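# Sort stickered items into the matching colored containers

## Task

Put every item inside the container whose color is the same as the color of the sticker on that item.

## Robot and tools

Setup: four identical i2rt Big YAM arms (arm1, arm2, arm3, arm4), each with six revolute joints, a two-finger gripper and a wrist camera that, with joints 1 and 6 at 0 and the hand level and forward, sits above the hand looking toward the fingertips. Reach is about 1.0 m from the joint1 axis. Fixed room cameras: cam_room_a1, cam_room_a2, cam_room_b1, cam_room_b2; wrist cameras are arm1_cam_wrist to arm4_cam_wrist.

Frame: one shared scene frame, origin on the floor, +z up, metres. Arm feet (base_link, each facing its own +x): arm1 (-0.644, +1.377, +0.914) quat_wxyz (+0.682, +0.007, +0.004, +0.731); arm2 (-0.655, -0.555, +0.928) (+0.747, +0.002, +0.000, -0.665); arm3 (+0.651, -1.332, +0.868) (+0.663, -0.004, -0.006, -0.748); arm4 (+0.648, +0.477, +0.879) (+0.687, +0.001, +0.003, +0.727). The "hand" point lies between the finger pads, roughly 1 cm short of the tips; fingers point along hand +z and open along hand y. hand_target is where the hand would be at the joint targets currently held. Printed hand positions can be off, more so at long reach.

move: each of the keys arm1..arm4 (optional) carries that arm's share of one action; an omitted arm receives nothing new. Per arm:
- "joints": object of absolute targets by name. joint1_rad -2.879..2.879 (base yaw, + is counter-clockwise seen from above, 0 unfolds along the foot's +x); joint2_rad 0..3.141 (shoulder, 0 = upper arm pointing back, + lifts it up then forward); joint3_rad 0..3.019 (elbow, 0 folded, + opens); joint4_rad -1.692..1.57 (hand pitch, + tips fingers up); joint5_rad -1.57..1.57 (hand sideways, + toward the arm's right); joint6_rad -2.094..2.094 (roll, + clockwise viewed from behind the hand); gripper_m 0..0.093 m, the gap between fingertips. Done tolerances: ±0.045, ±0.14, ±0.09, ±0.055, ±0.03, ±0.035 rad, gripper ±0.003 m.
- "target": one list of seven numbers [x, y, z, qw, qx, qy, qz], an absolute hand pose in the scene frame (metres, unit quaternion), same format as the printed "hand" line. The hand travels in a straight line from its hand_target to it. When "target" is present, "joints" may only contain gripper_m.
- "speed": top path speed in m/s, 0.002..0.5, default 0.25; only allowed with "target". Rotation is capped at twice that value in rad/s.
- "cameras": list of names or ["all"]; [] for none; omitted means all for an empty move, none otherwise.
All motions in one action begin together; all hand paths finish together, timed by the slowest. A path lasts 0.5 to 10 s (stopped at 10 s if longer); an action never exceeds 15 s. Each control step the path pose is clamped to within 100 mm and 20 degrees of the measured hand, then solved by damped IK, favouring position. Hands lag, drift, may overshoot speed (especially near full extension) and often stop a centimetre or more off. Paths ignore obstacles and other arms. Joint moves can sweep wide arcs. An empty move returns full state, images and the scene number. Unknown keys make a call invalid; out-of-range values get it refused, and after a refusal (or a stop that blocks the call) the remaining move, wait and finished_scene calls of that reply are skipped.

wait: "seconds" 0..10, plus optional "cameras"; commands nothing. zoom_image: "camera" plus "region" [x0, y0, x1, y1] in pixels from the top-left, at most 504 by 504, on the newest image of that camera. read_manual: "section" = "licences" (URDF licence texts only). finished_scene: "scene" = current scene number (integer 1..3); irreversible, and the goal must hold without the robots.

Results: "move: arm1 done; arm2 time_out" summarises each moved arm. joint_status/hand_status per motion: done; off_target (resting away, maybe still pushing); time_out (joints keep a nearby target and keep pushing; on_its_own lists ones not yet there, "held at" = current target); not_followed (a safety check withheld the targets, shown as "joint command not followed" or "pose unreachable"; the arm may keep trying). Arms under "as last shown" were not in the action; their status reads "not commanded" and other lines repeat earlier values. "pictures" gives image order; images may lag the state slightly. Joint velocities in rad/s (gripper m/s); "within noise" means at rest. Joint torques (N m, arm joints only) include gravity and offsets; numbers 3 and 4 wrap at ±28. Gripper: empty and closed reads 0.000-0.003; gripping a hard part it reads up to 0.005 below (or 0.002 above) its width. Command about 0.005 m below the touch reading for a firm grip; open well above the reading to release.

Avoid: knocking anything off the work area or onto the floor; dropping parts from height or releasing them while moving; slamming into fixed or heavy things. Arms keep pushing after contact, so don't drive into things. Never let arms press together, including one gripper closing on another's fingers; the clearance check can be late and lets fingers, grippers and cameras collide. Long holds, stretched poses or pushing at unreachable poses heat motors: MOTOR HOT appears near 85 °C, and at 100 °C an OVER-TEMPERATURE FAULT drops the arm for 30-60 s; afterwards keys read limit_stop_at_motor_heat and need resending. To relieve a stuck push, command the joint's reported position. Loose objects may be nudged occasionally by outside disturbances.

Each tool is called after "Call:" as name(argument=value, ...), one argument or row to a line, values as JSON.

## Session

Call:
move(
)

Scene clock: 0.00 s.
Joint torques (N m): no reading
Motor temperatures (°C): arm1=[20 23 26 23 21 21 21] | arm2=[23 24 25 22 22 20 23] | arm3=[24 23 23 23 24 23 23] | arm4=[22 21 23 22 24 21 24]
Heat: arm1: hottest joint3_rad 26 °C; arm2: hottest joint3_rad 25 °C; arm3: hottest joint1_rad 24 °C; arm4: hottest joint5_rad 24 °C.
Joint velocities: within noise
arm1.joint_positions: joint1_rad=+0.263 joint2_rad=+0.541 joint3_rad=+1.448 joint4_rad=-1.274 joint5_rad=+0.156 joint6_rad=+0.460 gripper_m=+0.09396
arm1.joint_status: not commanded
arm1.hand: x=-0.6726 y=+1.5709 z=+1.5115 quat_wxyz=(-0.269, +0.505, -0.648, -0.503) (m; scene frame)
arm1.hand_target: x=-0.6710 y=+1.5670 z=+1.5236 quat_wxyz=(-0.273, +0.499, -0.642, -0.514) (m; scene frame)
arm1.hand_status: not commanded
arm2.joint_positions: joint1_rad=+0.198 joint2_rad=+0.259 joint3_rad=+1.632 joint4_rad=-1.245 joint5_rad=-0.167 joint6_rad=+0.724 gripper_m=+0.09396
arm2.joint_status: not commanded
arm2.hand: x=-0.6318 y=-0.5412 z=+1.6271 quat_wxyz=(-0.736, -0.518, -0.413, +0.142) (m; scene frame)
arm2.hand_target: x=-0.6338 y=-0.5350 z=+1.6303 quat_wxyz=(-0.741, -0.512, -0.410, +0.144) (m; scene frame)
arm2.hand_status: not commanded
arm3.joint_positions: joint1_rad=-0.202 joint2_rad=+0.522 joint3_rad=+1.369 joint4_rad=-1.376 joint5_rad=-0.141 joint6_rad=+0.009 gripper_m=+0.09396
arm3.joint_status: not commanded
arm3.hand: x=+0.6119 y=-1.5148 z=+1.4102 quat_wxyz=(-0.346, -0.682, -0.528, +0.369) (m; scene frame)
arm3.hand_target: x=+0.6127 y=-1.5121 z=+1.4202 quat_wxyz=(-0.352, -0.676, -0.525, +0.378) (m; scene frame)
arm3.hand_status: not commanded
arm4.joint_positions: joint1_rad=+0.128 joint2_rad=+0.492 joint3_rad=+1.422 joint4_rad=-1.388 joint5_rad=-0.180 joint6_rad=-0.624 gripper_m=+0.09396
arm4.joint_status: not commanded
arm4.hand: x=+0.5895 y=+0.6391 z=+1.4459 quat_wxyz=(-0.401, +0.802, -0.272, -0.348) (m; scene frame)
arm4.hand_target: x=+0.5903 y=+0.6352 z=+1.4556 quat_wxyz=(-0.410, +0.797, -0.269, -0.353) (m; scene frame)
arm4.hand_status: not commanded
pictures: arm1_cam_wrist, arm2_cam_wrist, arm3_cam_wrist, arm4_cam_wrist, cam_room_a1, cam_room_a2, cam_room_b1, cam_room_b2
Images, in order (width x height): arm1_cam_wrist 672x504, arm2_cam_wrist 672x504, arm3_cam_wrist 672x504, arm4_cam_wrist 672x504, cam_room_a1 672x504, cam_room_a2 672x504, cam_room_b1 672x504, cam_room_b2 672x504.

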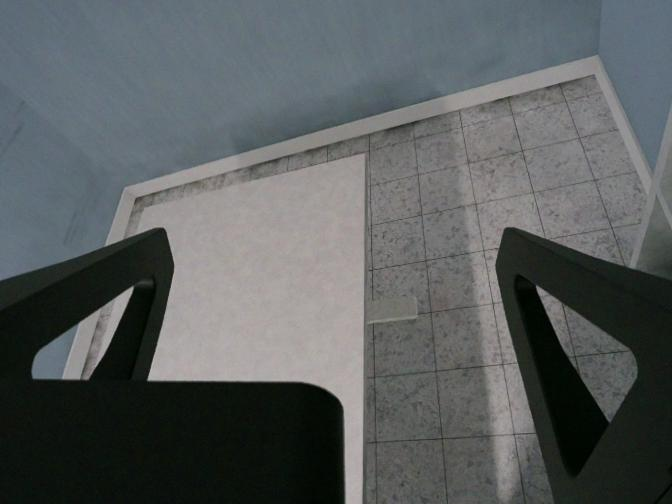

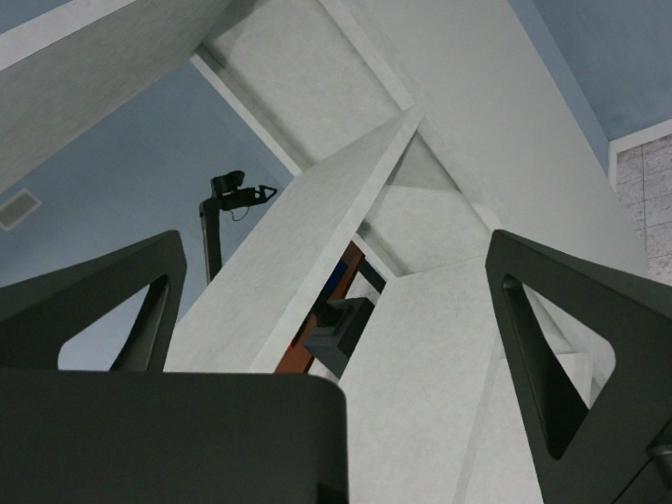

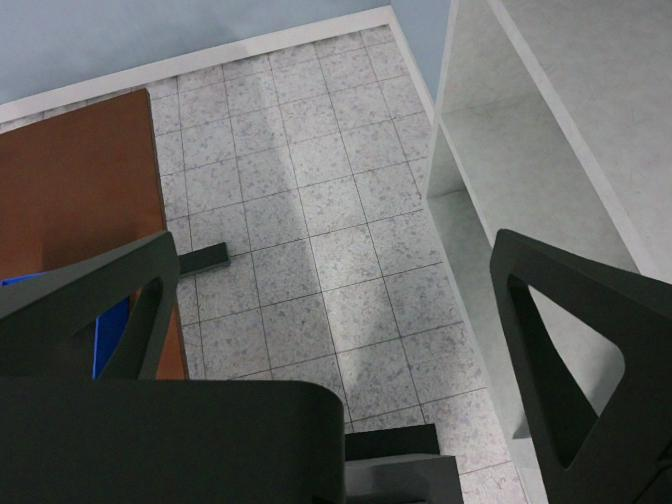

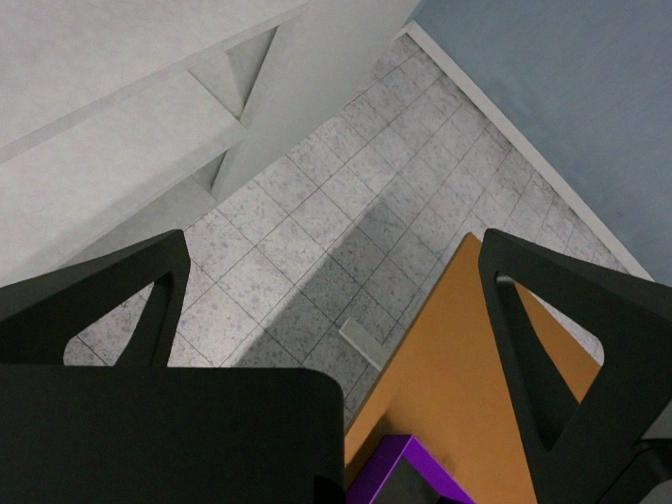

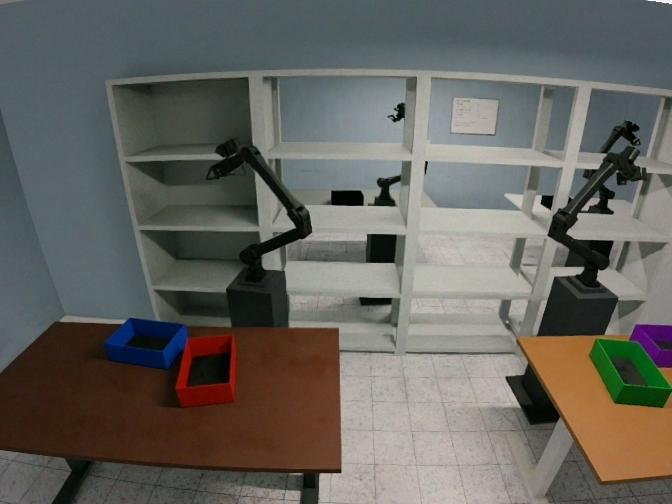

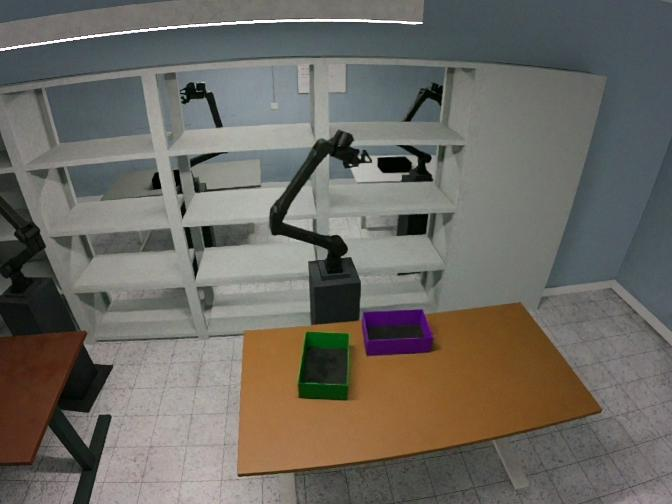

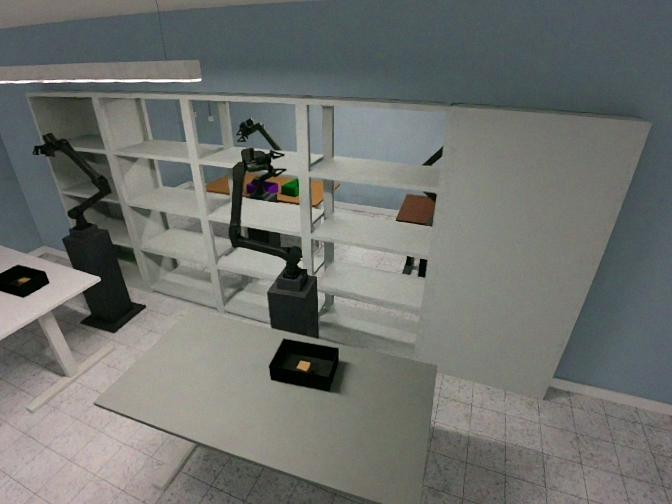

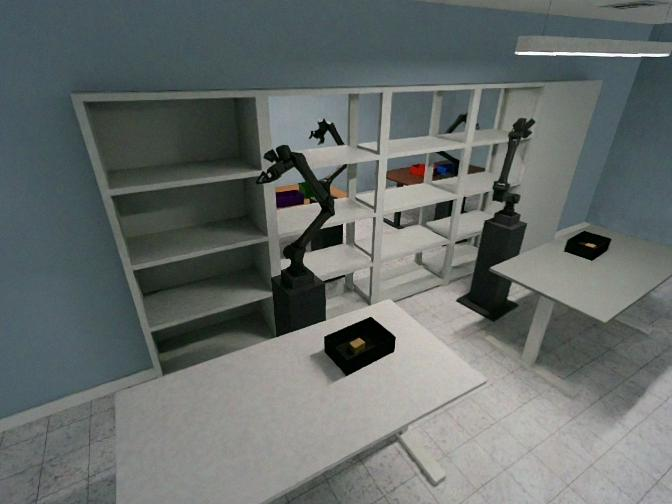

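Call:
move(
  arm1={"joints":{"joint1_rad":1.65,"joint2_rad":1.2,"joint3_rad":1.4,"joint4_rad":-1.25,"joint5_rad":0,"joint6_rad":0}},
  arm2={"joints":{"joint1_rad":-1.45,"joint2_rad":1.2,"joint3_rad":1.4,"joint4_rad":-1.25,"joint5_rad":0,"joint6_rad":0}},
  arm3={"joints":{"joint1_rad":1.5,"joint2_rad":0.9,"joint3_rad":1.2,"joint4_rad":-1.35,"joint5_rad":0,"joint6_rad":0}},
  arm4={"joints":{"joint1_rad":-1.5,"joint2_rad":0.9,"joint3_rad":1.2,"joint4_rad":-1.35,"joint5_rad":0,"joint6_rad":0}},
  cameras=["arm1_cam_wrist","arm2_cam_wrist","arm3_cam_wrist","arm4_cam_wrist"],
)

Call:
zoom_image(
  camera="cam_room_b1",
  region=[260, 330, 350, 400],
)

Call:
zoom_image(
  camera="cam_room_b2",
  region=[310, 310, 410, 385],
)

Scene clock: 11.13 s.
Joint torques (N m): arm1=[-1.26 -7.12 13.29 1.28 0.09 -0.06] | arm2=[0.97 -10.81 11.96 1.54 -0.01 -0.08] | arm3=[1.85 -5.36 10.39 1.26 0.09 -0.11] | arm4=[0.73 -5.25 10.85 0.99 0.05 0.16]
Motor temperatures (°C): arm1=[20 23 27 23 21 21 21] | arm2=[23 24 25 22 22 20 23] | arm3=[24 23 25 23 24 23 23] | arm4=[22 21 24 22 24 21 24]
Heat: arm1: hottest joint3_rad 27 °C; arm2: hottest joint3_rad 25 °C; arm3: hottest joint3_rad 25 °C; arm4: hottest joint3_rad 24 °C.
move: arm1 done; arm2 done; arm3 done; arm4 done
Joint velocities: within noise
arm1.joint_positions: joint1_rad=+1.649 joint2_rad=+1.211 joint3_rad=+1.377 joint4_rad=-1.258 joint5_rad=-0.002 joint6_rad=+0.007 gripper_m=+0.09398
arm1.joint_status: all done
arm1.hand: x=-1.0765 y=+1.3118 z=+1.2723 quat_wxyz=(+0.017, +0.967, +0.068, -0.244) (m; scene frame)
arm1.hand_target: x=-1.0788 y=+1.3110 z=+1.2895 quat_wxyz=(+0.017, +0.962, +0.072, -0.264) (m; scene frame)
arm1.hand_status: not commanded
arm2.joint_positions: joint1_rad=-1.452 joint2_rad=+1.203 joint3_rad=+1.393 joint4_rad=-1.245 joint5_rad=+0.000 joint6_rad=+0.015 gripper_m=+0.09399
arm2.joint_status: all done
arm2.hand: x=-1.0900 y=-0.6604 z=+1.2918 quat_wxyz=(-0.031, -0.961, -0.107, +0.252) (m; scene frame)
arm2.hand_target: x=-1.0890 y=-0.6611 z=+1.2957 quat_wxyz=(-0.029, -0.960, -0.115, +0.254) (m; scene frame)
arm2.hand_status: not commanded
arm3.joint_positions: joint1_rad=+1.491 joint2_rad=+0.908 joint3_rad=+1.188 joint4_rad=-1.356 joint5_rad=-0.001 joint6_rad=+0.006 gripper_m=+0.09398
arm3.joint_status: all done
arm3.hand: x=+0.9711 y=-1.3919 z=+1.2268 quat_wxyz=(-0.245, -0.098, -0.964, +0.030) (m; scene frame)
arm3.hand_target: x=+0.9723 y=-1.3895 z=+1.2358 quat_wxyz=(-0.257, -0.091, -0.962, +0.031) (m; scene frame)
arm3.hand_status: not commanded
arm4.joint_positions: joint1_rad=-1.499 joint2_rad=+0.908 joint3_rad=+1.173 joint4_rad=-1.359 joint5_rad=+0.001 joint6_rad=-0.013 gripper_m=+0.09398
arm4.joint_status: all done
arm4.hand: x=+0.9719 y=+0.5195 z=+1.2280 quat_wxyz=(-0.233, +0.069, -0.970, -0.012) (m; scene frame)
arm4.hand_target: x=+0.9750 y=+0.5197 z=+1.2445 quat_wxyz=(-0.254, +0.062, -0.965, -0.015) (m; scene frame)
arm4.hand_status: not commanded
pictures: arm1_cam_wrist, arm2_cam_wrist, arm3_cam_wrist, arm4_cam_wrist
Images, in order (width x height): arm1_cam_wrist 672x504, arm2_cam_wrist 672x504, arm3_cam_wrist 672x504, arm4_cam_wrist 672x504.

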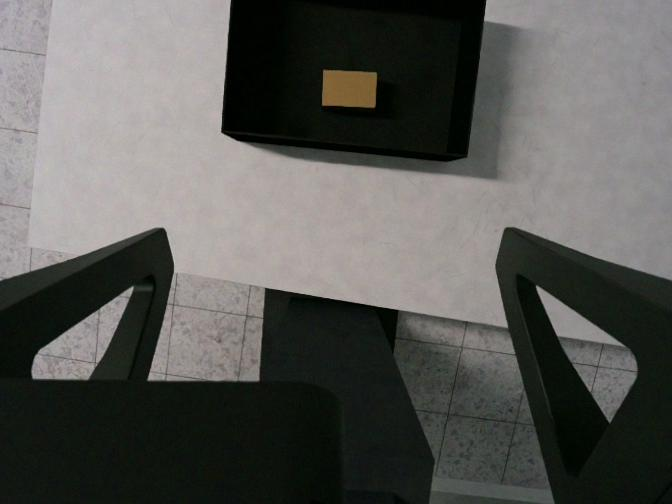

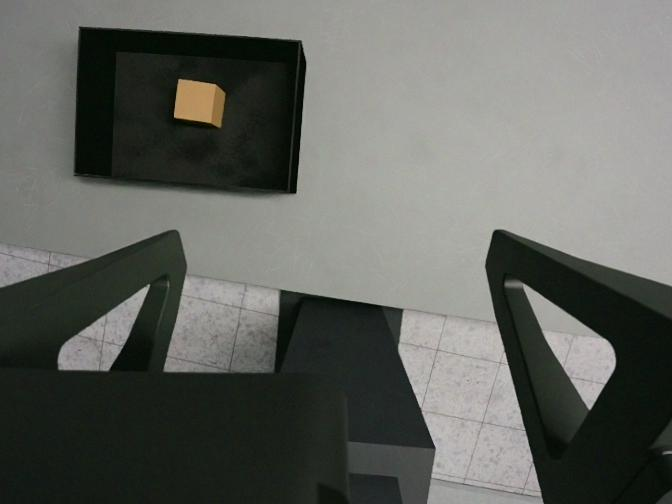

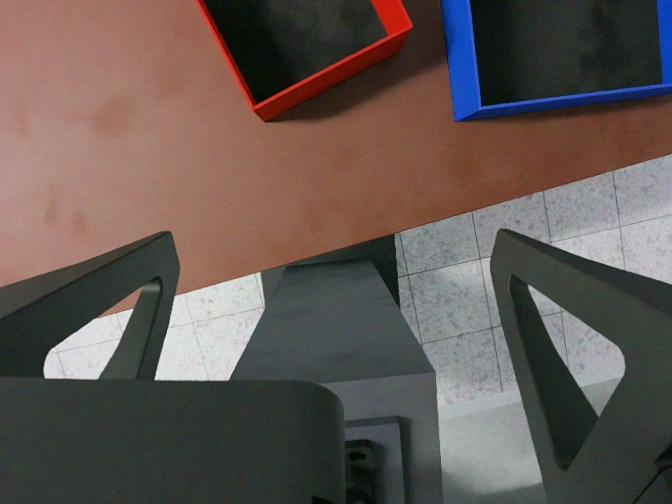

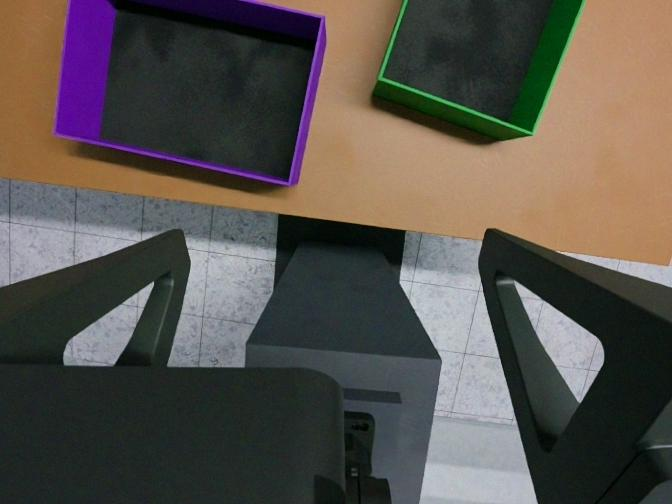

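This scene's latest camera images include none from cam_room_b1. They are from: arm1_cam_wrist, arm2_cam_wrist, arm3_cam_wrist, arm4_cam_wrist. cam_room_b1's image comes with the result of a call that names it in "cameras".

This scene's latest camera images include none from cam_room_b2. They are from: arm1_cam_wrist, arm2_cam_wrist, arm3_cam_wrist, arm4_cam_wrist. cam_room_b2's image comes with the result of a call that names it in "cameras".

Call:
move(
  cameras=["cam_room_b1","cam_room_b2"],
)

Call:
zoom_image(
  camera="cam_room_b1",
  region=[270, 335, 340, 390],
)

Call:
zoom_image(
  camera="cam_room_b2",
  region=[325, 315, 400, 375],
)

Call:
zoom_image(
  camera="cam_room_b2",
  region=[560, 225, 620, 265],
)

Call:
zoom_image(
  camera="cam_room_b1",
  region=[0, 260, 60, 300],
)

Scene clock: 15.93 s.
Joint torques (N m): arm1=[-1.55 -7.24 13.39 1.54 0.11 0] | arm2=[0.91 -10.58 11.99 1.55 -0.02 -0.08] | arm3=[1.85 -5.3 10.36 1.25 0.1 -0.11] | arm4=[0.56 -5.25 10.81 1.06 0.04 0.15]
Motor temperatures (°C): arm1=[20 23 27 23 21 21 21] | arm2=[23 24 26 22 22 20 23] | arm3=[24 23 25 23 24 23 23] | arm4=[22 21 26 22 24 21 24]
Heat: arm1: hottest joint3_rad 27 °C; arm2: hottest joint3_rad 26 °C; arm3: hottest joint3_rad 25 °C; arm4: hottest joint3_rad 26 °C.
Joint velocities: within noise
arm1.joint_positions: joint1_rad=+1.649 joint2_rad=+1.211 joint3_rad=+1.377 joint4_rad=-1.258 joint5_rad=-0.002 joint6_rad=+0.007 gripper_m=+0.09398
arm1.joint_status: all done
arm1.hand: x=-1.0765 y=+1.3118 z=+1.2723 quat_wxyz=(+0.017, +0.967, +0.068, -0.244) (m; scene frame)
arm1.hand_target: x=-1.0788 y=+1.3110 z=+1.2895 quat_wxyz=(+0.017, +0.962, +0.072, -0.264) (m; scene frame)
arm1.hand_status: not commanded
arm2.joint_positions: joint1_rad=-1.452 joint2_rad=+1.203 joint3_rad=+1.393 joint4_rad=-1.245 joint5_rad=+0.000 joint6_rad=+0.014 gripper_m=+0.09399
arm2.joint_status: all done
arm2.hand: x=-1.0900 y=-0.6604 z=+1.2918 quat_wxyz=(-0.031, -0.961, -0.107, +0.252) (m; scene frame)
arm2.hand_target: x=-1.0890 y=-0.6611 z=+1.2957 quat_wxyz=(-0.029, -0.960, -0.115, +0.254) (m; scene frame)
arm2.hand_status: not commanded
arm3.joint_positions: joint1_rad=+1.491 joint2_rad=+0.908 joint3_rad=+1.188 joint4_rad=-1.356 joint5_rad=-0.001 joint6_rad=+0.006 gripper_m=+0.09398
arm3.joint_status: all done
arm3.hand: x=+0.9711 y=-1.3919 z=+1.2268 quat_wxyz=(-0.245, -0.098, -0.964, +0.030) (m; scene frame)
arm3.hand_target: x=+0.9723 y=-1.3895 z=+1.2358 quat_wxyz=(-0.257, -0.091, -0.962, +0.031) (m; scene frame)
arm3.hand_status: not commanded
arm4.joint_positions: joint1_rad=-1.499 joint2_rad=+0.908 joint3_rad=+1.173 joint4_rad=-1.359 joint5_rad=+0.001 joint6_rad=-0.013 gripper_m=+0.09398
arm4.joint_status: all done
arm4.hand: x=+0.9719 y=+0.5195 z=+1.2280 quat_wxyz=(-0.233, +0.069, -0.970, -0.012) (m; scene frame)
arm4.hand_target: x=+0.9750 y=+0.5197 z=+1.2445 quat_wxyz=(-0.254, +0.062, -0.965, -0.015) (m; scene frame)
arm4.hand_status: not commanded
pictures: cam_room_b1, cam_room_b2
Images, in order (width x height): cam_room_b1 672x504, cam_room_b2 672x504.

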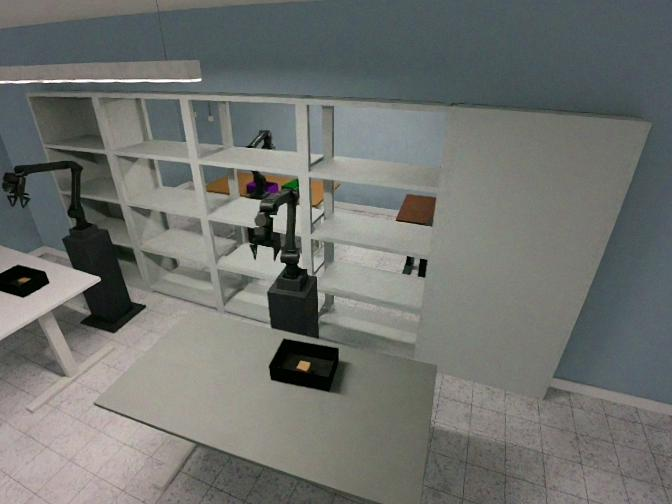

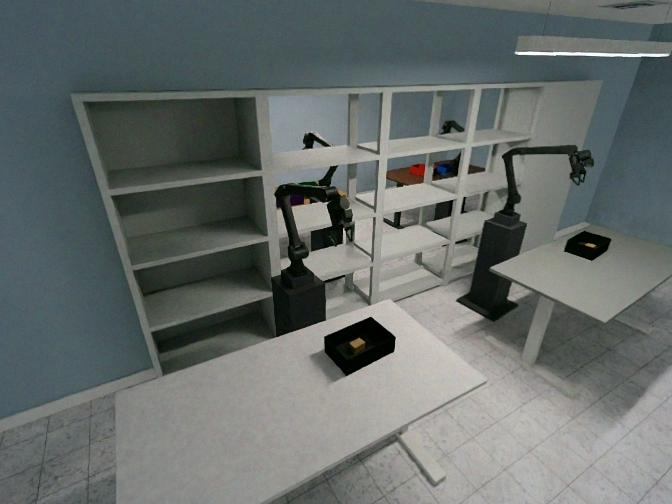

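Scaled by 7.200.

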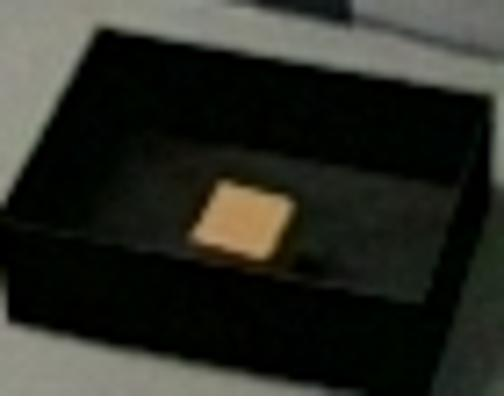

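Scaled by 6.720.

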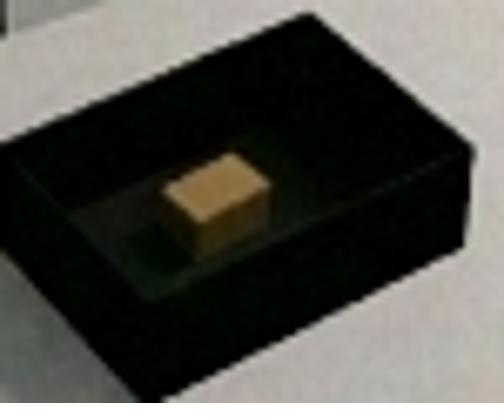

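Scaled by 8.400.

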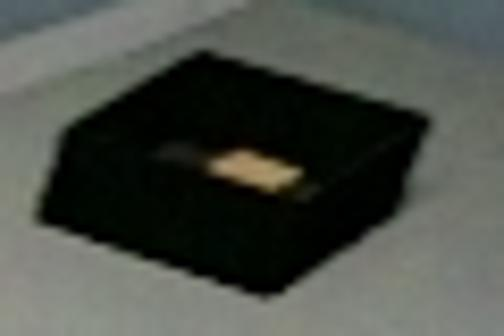

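Scaled by 8.400.

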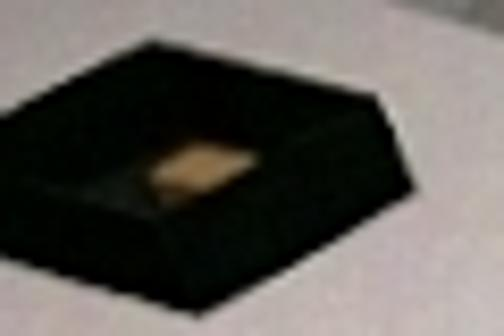

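Call:
move(
  arm1={"target":[-1.203,1.318,0.90,-0.0135,-0.965,-0.05,0.2586]},
  arm2={"target":[-1.185,-0.861,0.90,-0.0106,-0.965,-0.0396,0.2587]},
  cameras=["arm1_cam_wrist","arm2_cam_wrist"],
)

Scene clock: 30.70 s.
Joint torques (N m): arm1=[-2.78 -12.92 9.14 1.77 0.03 -0.02] | arm2=[0.85 -18.2 11.86 2.19 0.4 0.22] | arm3=[1.85 -5.36 10.4 1.24 0.09 -0.11] | arm4=[0.56 -5.83 10.78 1.11 0.07 0.13]
Motor temperatures (°C): arm1=[20 23 29 23 21 21 21] | arm2=[23 24 28 22 22 20 23] | arm3=[24 23 26 23 24 23 23] | arm4=[22 21 30 22 24 21 24]
Heat: arm1: hottest joint3_rad 29 °C; arm2: hottest joint3_rad 28 °C; arm3: hottest joint3_rad 26 °C; arm4: hottest joint3_rad 30 °C.
move: arm1 off_target; arm2 off_target
Joint velocities: within noise
arm1.joint_positions: joint1_rad=+1.619 joint2_rad=+1.841 joint3_rad=+0.978 joint4_rad=-0.239 joint5_rad=-0.002 joint6_rad=+0.007 gripper_m=+0.09398
arm1.joint_status: not commanded
arm1.hand: x=-1.1893 y=+1.3136 z=+0.8884 quat_wxyz=(+0.013, +0.969, +0.054, -0.239) (m; scene frame)
arm1.hand_target: x=-1.2027 y=+1.3181 z=+0.9003 quat_wxyz=(+0.013, +0.965, +0.050, -0.259) (m; scene frame)
arm1.hand_status: off_target (0.019 m and 2.3 deg from the pose sent, 0.393 m and 2.7 deg at the start)
arm2.joint_positions: joint1_rad=-1.097 joint2_rad=+1.939 joint3_rad=+1.136 joint4_rad=-0.346 joint5_rad=+0.242 joint6_rad=+0.438 gripper_m=+0.09399
arm2.joint_status: not commanded
arm2.hand: x=-1.1655 y=-0.8467 z=+0.8892 quat_wxyz=(+0.002, -0.970, -0.049, +0.238) (m; scene frame)
arm2.hand_target: x=-1.1840 y=-0.8606 z=+0.9008 quat_wxyz=(-0.011, -0.965, -0.040, +0.259) (m; scene frame)
arm2.hand_status: off_target (0.027 m and 3.0 deg from the pose sent, 0.450 m and 8.1 deg at the start)
arm3, arm4: as last shown
pictures: arm1_cam_wrist, arm2_cam_wrist
Images, in order (width x height): arm1_cam_wrist 672x504, arm2_cam_wrist 672x504.

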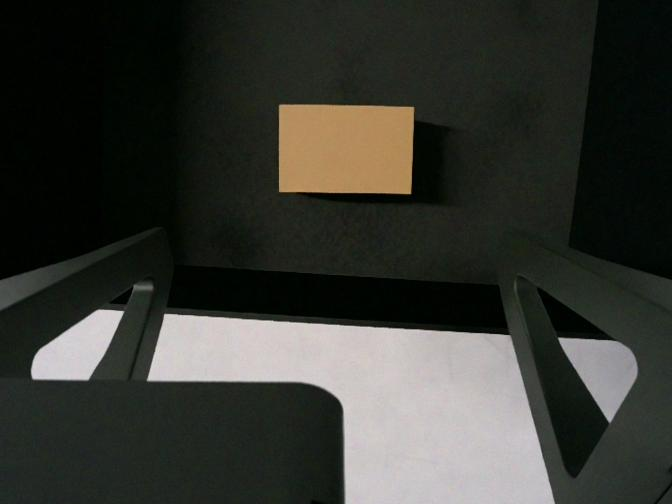

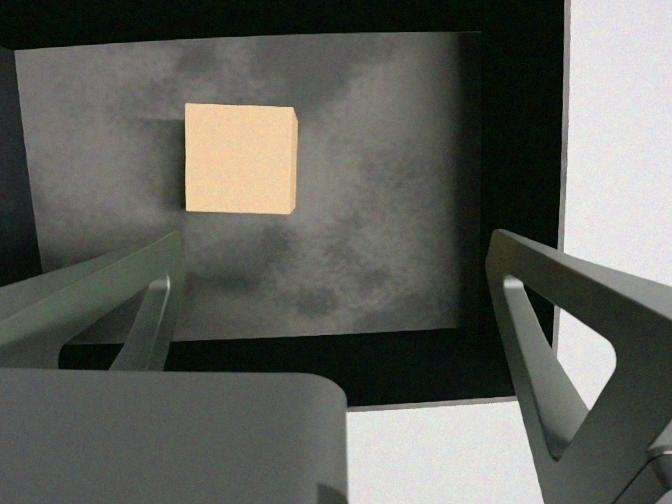

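Call:
move(
  arm1={"target":[-1.224,1.321,0.84,-0.0135,-0.965,-0.05,0.2586],"speed":0.12},
  arm2={"target":[-1.191,-0.908,0.84,-0.0106,-0.965,-0.0396,0.2587],"speed":0.12},
  cameras=["arm1_cam_wrist","arm2_cam_wrist"],
)

Scene clock: 45.50 s.
Joint torques (N m): arm1=[-2.73 -12.57 10.51 1.78 -0.07 -0.03] | arm2=[0.91 -18.55 11.47 2.21 0.43 0.22] | arm3=[1.79 -5.25 10.4 1.26 0.1 -0.12] | arm4=[0.5 -5.48 10.77 1.1 0.04 0.17]
Motor temperatures (°C): arm1=[20 24 29 23 21 21 21] | arm2=[23 25 29 22 22 20 23] | arm3=[24 23 26 23 24 23 23] | arm4=[22 21 32 22 24 21 24]
Heat: arm1: hottest joint3_rad 29 °C; arm2: hottest joint3_rad 29 °C; arm3: hottest joint3_rad 26 °C; arm4: hottest joint3_rad 32 °C.
move: arm1 off_target; arm2 off_target
Joint velocities: within noise
arm1.joint_positions: joint1_rad=+1.609 joint2_rad=+1.989 joint3_rad=+0.998 joint4_rad=-0.120 joint5_rad=-0.005 joint6_rad=+0.003 gripper_m=+0.09398
arm1.joint_status: not commanded
arm1.hand: x=-1.1988 y=+1.3176 z=+0.8298 quat_wxyz=(+0.013, +0.971, +0.052, -0.235) (m; scene frame)
arm1.hand_target: x=-1.2229 y=+1.3212 z=+0.8409 quat_wxyz=(+0.013, +0.965, +0.050, -0.259) (m; scene frame)
arm1.hand_status: off_target (0.027 m and 2.8 deg from the pose sent, 0.060 m and 2.3 deg at the start)
arm2.joint_positions: joint1_rad=-1.034 joint2_rad=+2.099 joint3_rad=+1.238 joint4_rad=-0.290 joint5_rad=+0.270 joint6_rad=+0.497 gripper_m=+0.09399
arm2.joint_status: not commanded
arm2.hand: x=-1.1745 y=-0.8939 z=+0.8387 quat_wxyz=(+0.000, -0.969, -0.048, +0.244) (m; scene frame)
arm2.hand_target: x=-1.1900 y=-0.9074 z=+0.8405 quat_wxyz=(-0.011, -0.965, -0.040, +0.259) (m; scene frame)
arm2.hand_status: off_target (0.022 m and 2.4 deg from the pose sent, 0.083 m and 3.0 deg at the start)
arm3, arm4: as last shown
pictures: arm1_cam_wrist, arm2_cam_wrist
Images, in order (width x height): arm1_cam_wrist 672x504, arm2_cam_wrist 672x504.

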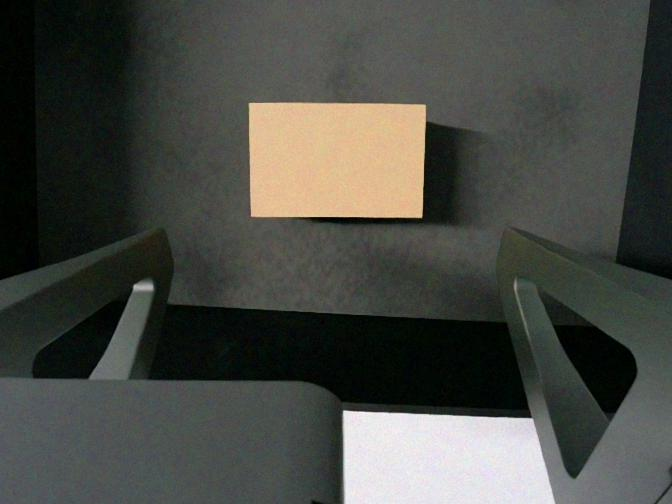

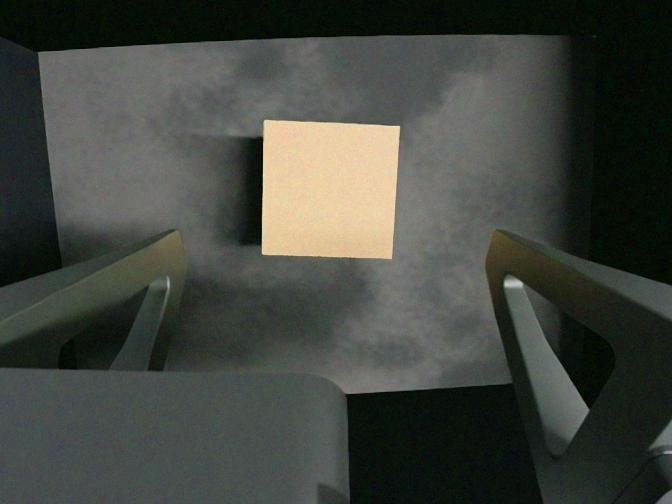

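Call:
move(
  arm1={"target":[-1.238,1.321,0.80,-0.0135,-0.965,-0.05,0.2586],"speed":0.1},
  arm2={"target":[-1.191,-0.908,0.765,-0.0106,-0.965,-0.0396,0.2587],"speed":0.1},
  cameras=["arm1_cam_wrist","arm2_cam_wrist"],
)

Scene clock: 51.13 s.
Joint torques (N m): arm1=[-2.55 -13.33 9.84 1.81 -0.04 -0.08] | arm2=[0.85 -18.96 10.06 2.32 0.43 0.21] | arm3=[1.9 -5.36 10.39 1.22 0.09 -0.11] | arm4=[1.32 -5.19 10.86 1.09 0.08 0.18]
Motor temperatures (°C): arm1=[20 24 30 23 21 21 21] | arm2=[23 25 29 22 22 20 23] | arm3=[24 23 27 23 24 23 23] | arm4=[22 21 33 22 24 21 24]
Heat: arm1: hottest joint3_rad 30 °C; arm2: hottest joint3_rad 29 °C; arm3: hottest joint3_rad 27 °C; arm4: hottest joint3_rad 33 °C.
move: arm1 off_target; arm2 off_target
Joint velocities: within noise
arm1.joint_positions: joint1_rad=+1.607 joint2_rad=+2.097 joint3_rad=+1.047 joint4_rad=-0.056 joint5_rad=-0.006 joint6_rad=+0.001 gripper_m=+0.09398
arm1.joint_status: not commanded
arm1.hand: x=-1.2141 y=+1.3170 z=+0.7933 quat_wxyz=(+0.014, +0.970, +0.052, -0.237) (m; scene frame)
arm1.hand_target: x=-1.2370 y=+1.3213 z=+0.8008 quat_wxyz=(+0.013, +0.965, +0.050, -0.258) (m; scene frame)
arm1.hand_status: off_target (0.025 m and 2.5 deg from the pose sent, 0.049 m and 2.8 deg at the start)
arm2.joint_positions: joint1_rad=-1.034 joint2_rad=+2.252 joint3_rad=+1.263 joint4_rad=-0.156 joint5_rad=+0.270 joint6_rad=+0.497 gripper_m=+0.09399
arm2.joint_status: not commanded
arm2.hand: x=-1.1778 y=-0.8963 z=+0.7689 quat_wxyz=(-0.002, -0.968, -0.048, +0.246) (m; scene frame)
arm2.hand_target: x=-1.1902 y=-0.9076 z=+0.7655 quat_wxyz=(-0.011, -0.965, -0.040, +0.259) (m; scene frame)
arm2.hand_status: off_target (0.018 m and 2.0 deg from the pose sent, 0.077 m and 2.3 deg at the start)
arm3, arm4: as last shown
pictures: arm1_cam_wrist, arm2_cam_wrist
Images, in order (width x height): arm1_cam_wrist 672x504, arm2_cam_wrist 672x504.

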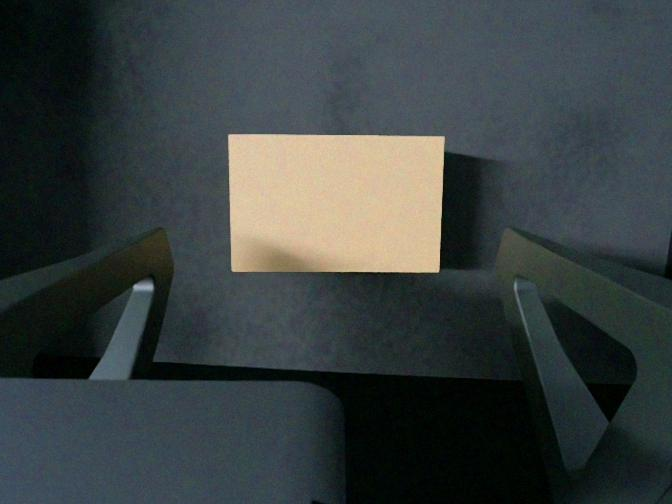

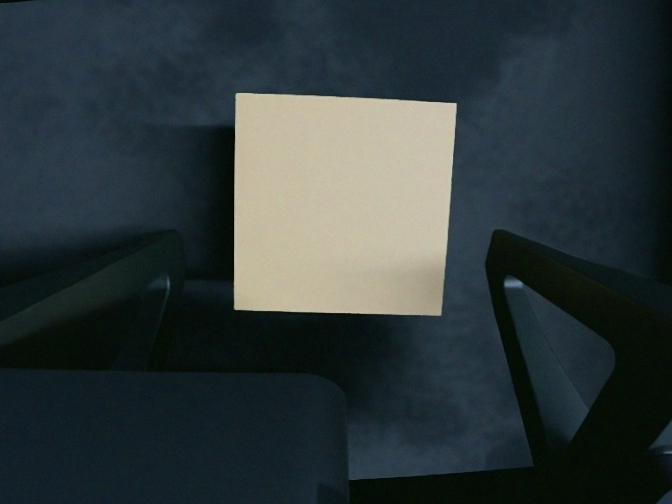

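Call:
move(
  arm1={"target":[-1.238,1.323,0.758,-0.0135,-0.965,-0.05,0.2586],"speed":0.1},
  arm2={"joints":{"gripper_m":0.035}},
  cameras=["arm1_cam_wrist","arm2_cam_wrist"],
)

Scene clock: 55.87 s.
Joint torques (N m): arm1=[-2.37 -13.74 8.18 1.84 -0.03 -0.02] | arm2=[1.08 -19.08 10.09 2.25 0.37 0.2] | arm3=[1.79 -5.54 10.43 1.28 0.08 -0.11] | arm4=[0.79 -5.3 10.81 1.06 0.08 0.19]
Motor temperatures (°C): arm1=[20 24 30 23 21 21 21] | arm2=[23 25 30 22 22 20 23] | arm3=[24 23 27 23 24 23 23] | arm4=[22 21 34 22 24 21 24]
Heat: arm1: hottest joint3_rad 30 °C; arm2: hottest joint3_rad 30 °C; arm3: hottest joint3_rad 27 °C; arm4: hottest joint3_rad 34 °C.
move: arm1 off_target; arm2 off_target
Joint velocities: within noise
arm1.joint_positions: joint1_rad=+1.603 joint2_rad=+2.192 joint3_rad=+1.075 joint4_rad=+0.032 joint5_rad=-0.010 joint6_rad=-0.001 gripper_m=+0.09398
arm1.joint_status: not commanded
arm1.hand: x=-1.2239 y=+1.3181 z=+0.7592 quat_wxyz=(+0.015, +0.967, +0.051, -0.248) (m; scene frame)
arm1.hand_target: x=-1.2376 y=+1.3231 z=+0.7585 quat_wxyz=(+0.013, +0.965, +0.050, -0.259) (m; scene frame)
arm1.hand_status: off_target (0.015 m and 1.3 deg from the pose sent, 0.043 m and 2.5 deg at the start)
arm2.joint_positions: joint1_rad=-1.034 joint2_rad=+2.252 joint3_rad=+1.263 joint4_rad=-0.154 joint5_rad=+0.271 joint6_rad=+0.498 gripper_m=+0.05296
arm2.joint_status: gripper_m off_target (ended at +0.05299, target +0.03500)
arm2.hand: x=-1.1782 y=-0.8964 z=+0.7691 quat_wxyz=(-0.002, -0.968, -0.047, +0.247) (m; scene frame)
arm2.hand_target: x=-1.1902 y=-0.9076 z=+0.7655 quat_wxyz=(-0.011, -0.965, -0.040, +0.259) (m; scene frame)
arm2.hand_status: not commanded
arm3, arm4: as last shown
pictures: arm1_cam_wrist, arm2_cam_wrist
Images, in order (width x height): arm1_cam_wrist 672x504, arm2_cam_wrist 672x504.

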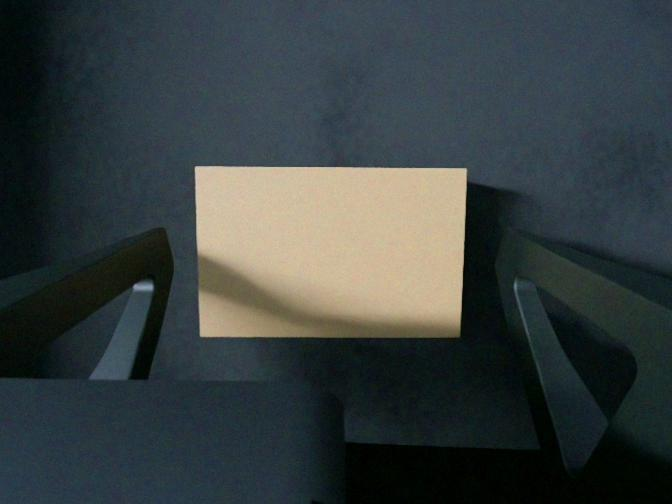

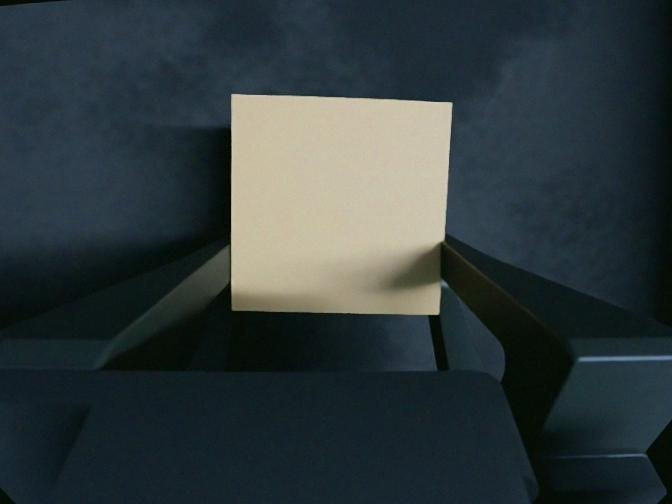

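Call:
move(
  arm1={"joints":{"gripper_m":0.045}},
  arm2={"target":[-1.13,-0.86,1.1,-0.0106,-0.965,-0.0396,0.2587]},
)

Call:
move(
  arm1={"target":[-1.15,1.32,1.1,-0.0135,-0.965,-0.05,0.2586]},
)

Call:
move(
  arm1={"joints":{"joint2_rad":0.85,"joint3_rad":0.85,"joint4_rad":0.2,"joint5_rad":0,"joint6_rad":0}},
  arm2={"joints":{"joint2_rad":0.85,"joint3_rad":0.85,"joint4_rad":0.2,"joint5_rad":0,"joint6_rad":0}},
  cameras=["cam_room_b1","cam_room_b2","arm1_cam_wrist","arm2_cam_wrist"],
)

Call:
zoom_image(
  camera="cam_room_b1",
  region=[210, 170, 330, 260],
)

Call:
zoom_image(
  camera="cam_room_b2",
  region=[280, 170, 400, 260],
)

Call:
zoom_image(
  camera="cam_room_b2",
  region=[510, 130, 630, 220],
)

Scene clock: 65.97 s.
Joint torques (N m): arm1=[-3.31 -12.81 8.21 1.5 0.03 -0.03] | arm2=[0.73 -16.03 15.39 1.03 0.34 0.18] | arm3=[1.73 -5.48 10.43 1.26 0.11 -0.11] | arm4=[0.79 -5.13 10.77 1.06 0.04 0.19]
Motor temperatures (°C): arm1=[20 24 30 23 21 21 21] | arm2=[23 26 30 22 22 20 23] | arm3=[24 23 27 23 24 23 23] | arm4=[22 21 35 22 24 21 24]
Heat: arm1: hottest joint3_rad 30 °C; arm2: hottest joint3_rad 30 °C; arm3: hottest joint3_rad 27 °C; arm4: hottest joint3_rad 35 °C.
move: arm1 off_target; arm2 off_target
Joint velocities: within noise
arm1.joint_positions: joint1_rad=+1.603 joint2_rad=+2.192 joint3_rad=+1.075 joint4_rad=+0.033 joint5_rad=-0.010 joint6_rad=-0.001 gripper_m=+0.06855
arm1.joint_status: gripper_m off_target (ended at +0.06858, target +0.04500)
arm1.hand: x=-1.2240 y=+1.3179 z=+0.7593 quat_wxyz=(+0.015, +0.967, +0.051, -0.248) (m; scene frame)
arm1.hand_target: x=-1.2376 y=+1.3231 z=+0.7584 quat_wxyz=(+0.013, +0.965, +0.050, -0.259) (m; scene frame)
arm1.hand_status: not commanded
arm2.joint_positions: joint1_rad=-1.034 joint2_rad=+1.574 joint3_rad=+1.202 joint4_rad=-0.788 joint5_rad=+0.271 joint6_rad=+0.498 gripper_m=+0.05296
arm2.joint_status: not commanded
arm2.hand: x=-1.1152 y=-0.8487 z=+1.0748 quat_wxyz=(+0.003, -0.969, -0.048, +0.240) (m; scene frame)
arm2.hand_target: x=-1.1288 y=-0.8592 z=+1.1003 quat_wxyz=(-0.011, -0.965, -0.040, +0.259) (m; scene frame)
arm2.hand_status: off_target (0.031 m and 2.8 deg from the pose sent, 0.336 m and 1.8 deg at the start)
arm3, arm4: as last shown
pictures: none

Scene clock: 68.13 s.
Joint torques (N m): arm1=[-1.2 -8.7 15.56 0.79 0.1 0.12] | arm2=[0.91 -15.97 15.38 1.02 0.33 0.17] | arm3=[1.85 -5.3 10.4 1.24 0.09 -0.11] | arm4=[0.56 -5.19 10.77 0.95 0.08 0.16]
Motor temperatures (°C): arm1=[20 24 30 23 21 21 21] | arm2=[23 26 31 22 22 20 23] | arm3=[24 23 27 23 24 23 23] | arm4=[22 21 35 22 24 21 24]
Heat: arm1: hottest joint3_rad 30 °C; arm2: hottest joint3_rad 31 °C; arm3: hottest joint3_rad 27 °C; arm4: hottest joint3_rad 35 °C.
move: arm1 off_target
Joint velocities: within noise
arm1.joint_positions: joint1_rad=+1.603 joint2_rad=+1.412 joint3_rad=+1.033 joint4_rad=-0.733 joint5_rad=-0.002 joint6_rad=+0.002 gripper_m=+0.06855
arm1.joint_status: not commanded
arm1.hand: x=-1.1326 y=+1.3273 z=+1.0731 quat_wxyz=(+0.011, +0.971, +0.049, -0.235) (m; scene frame)
arm1.hand_target: x=-1.1486 y=+1.3201 z=+1.1002 quat_wxyz=(+0.014, +0.965, +0.050, -0.259) (m; scene frame)
arm1.hand_status: off_target (0.033 m and 2.9 deg from the pose sent, 0.349 m and 1.3 deg at the start)
arm2, arm3, arm4: as last shown
pictures: none

Scene clock: 69.70 s.
Joint torques (N m): arm1=[-0.5 -0.91 13.79 2.65 0.11 0.05] | arm2=[0.91 -4.6 11.36 3.47 -0.17 -0.07] | arm3=[1.73 -5.36 10.39 1.25 0.1 -0.11] | arm4=[0.67 -5.25 10.73 1.05 0.08 0.19]
Motor temperatures (°C): arm1=[20 24 30 23 21 21 21] | arm2=[23 26 31 22 22 20 23] | arm3=[24 23 27 23 24 23 23] | arm4=[22 21 35 22 24 21 24]
Heat: arm1: hottest joint3_rad 30 °C; arm2: hottest joint3_rad 31 °C; arm3: hottest joint3_rad 27 °C; arm4: hottest joint3_rad 35 °C.
move: arm1 done; arm2 done
Joint velocities: within noise
arm1.joint_positions: joint1_rad=+1.603 joint2_rad=+0.843 joint3_rad=+0.831 joint4_rad=+0.177 joint5_rad=-0.002 joint6_rad=+0.002 gripper_m=+0.06855
arm1.joint_status: all done
arm1.hand: x=-1.0811 y=+1.3311 z=+1.4152 quat_wxyz=(+0.039, +0.640, +0.034, -0.767) (m; scene frame)
arm1.hand_target: x=-1.0812 y=+1.3263 z=+1.4297 quat_wxyz=(+0.042, +0.626, +0.037, -0.778) (m; scene frame)
arm1.hand_status: not commanded
arm2.joint_positions: joint1_rad=-1.035 joint2_rad=+0.839 joint3_rad=+0.861 joint4_rad=+0.175 joint5_rad=+0.003 joint6_rad=+0.014 gripper_m=+0.05298
arm2.joint_status: all done
arm2.hand: x=-1.0096 y=-0.8262 z=+1.4409 quat_wxyz=(-0.252, -0.604, -0.199, +0.730) (m; scene frame)
arm2.hand_target: x=-1.0120 y=-0.8292 z=+1.4358 quat_wxyz=(-0.248, -0.600, -0.204, +0.732) (m; scene frame)
arm2.hand_status: not commanded
arm3, arm4: as last shown
pictures: arm1_cam_wrist, arm2_cam_wrist, cam_room_b1, cam_room_b2
Images, in order (width x height): arm1_cam_wrist 672x504, arm2_cam_wrist 672x504, cam_room_b1 672x504, cam_room_b2 672x504.

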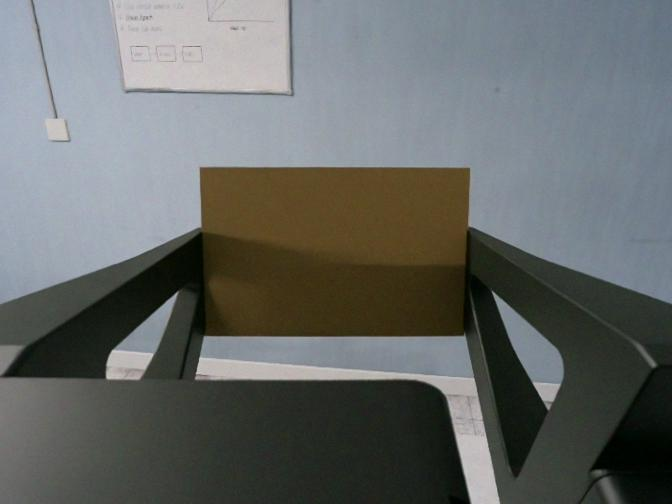

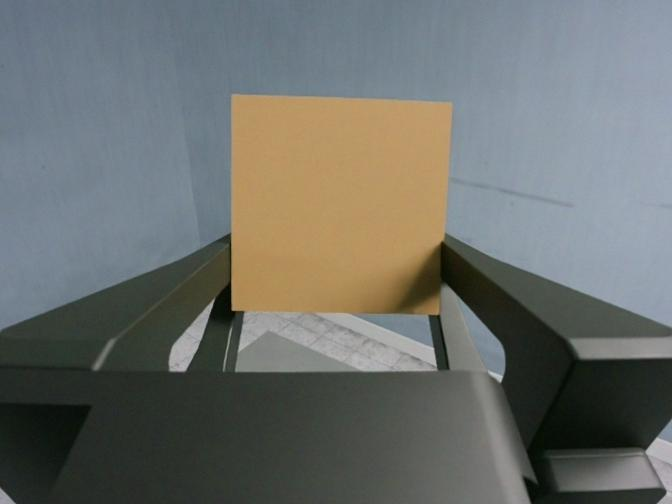

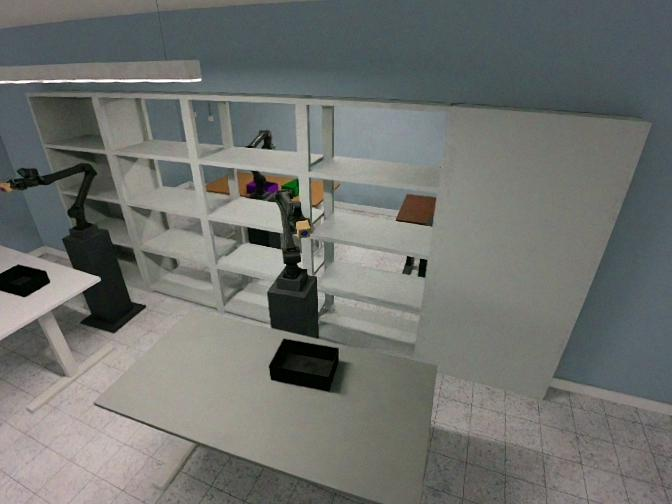

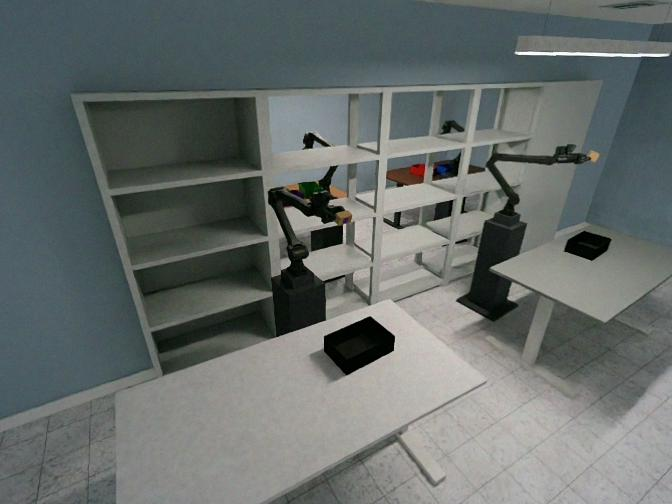

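Scaled by 4.200.

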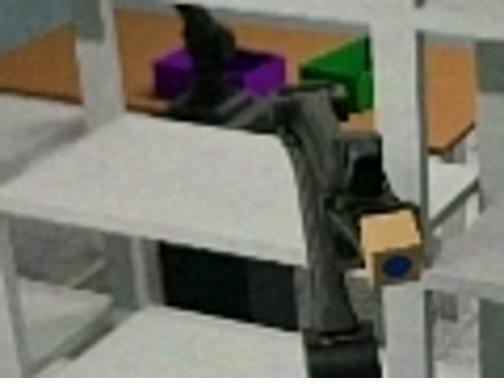

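Scaled by 4.200.

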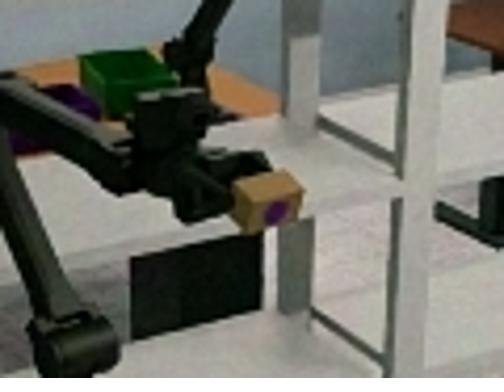

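Scaled by 4.200.

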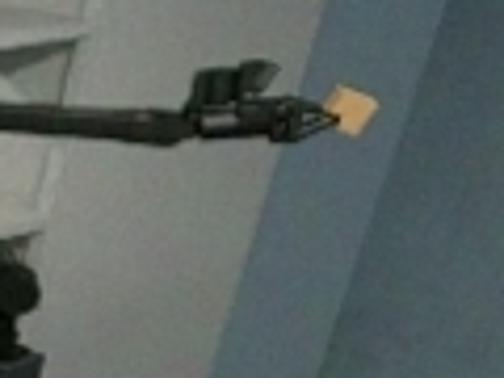

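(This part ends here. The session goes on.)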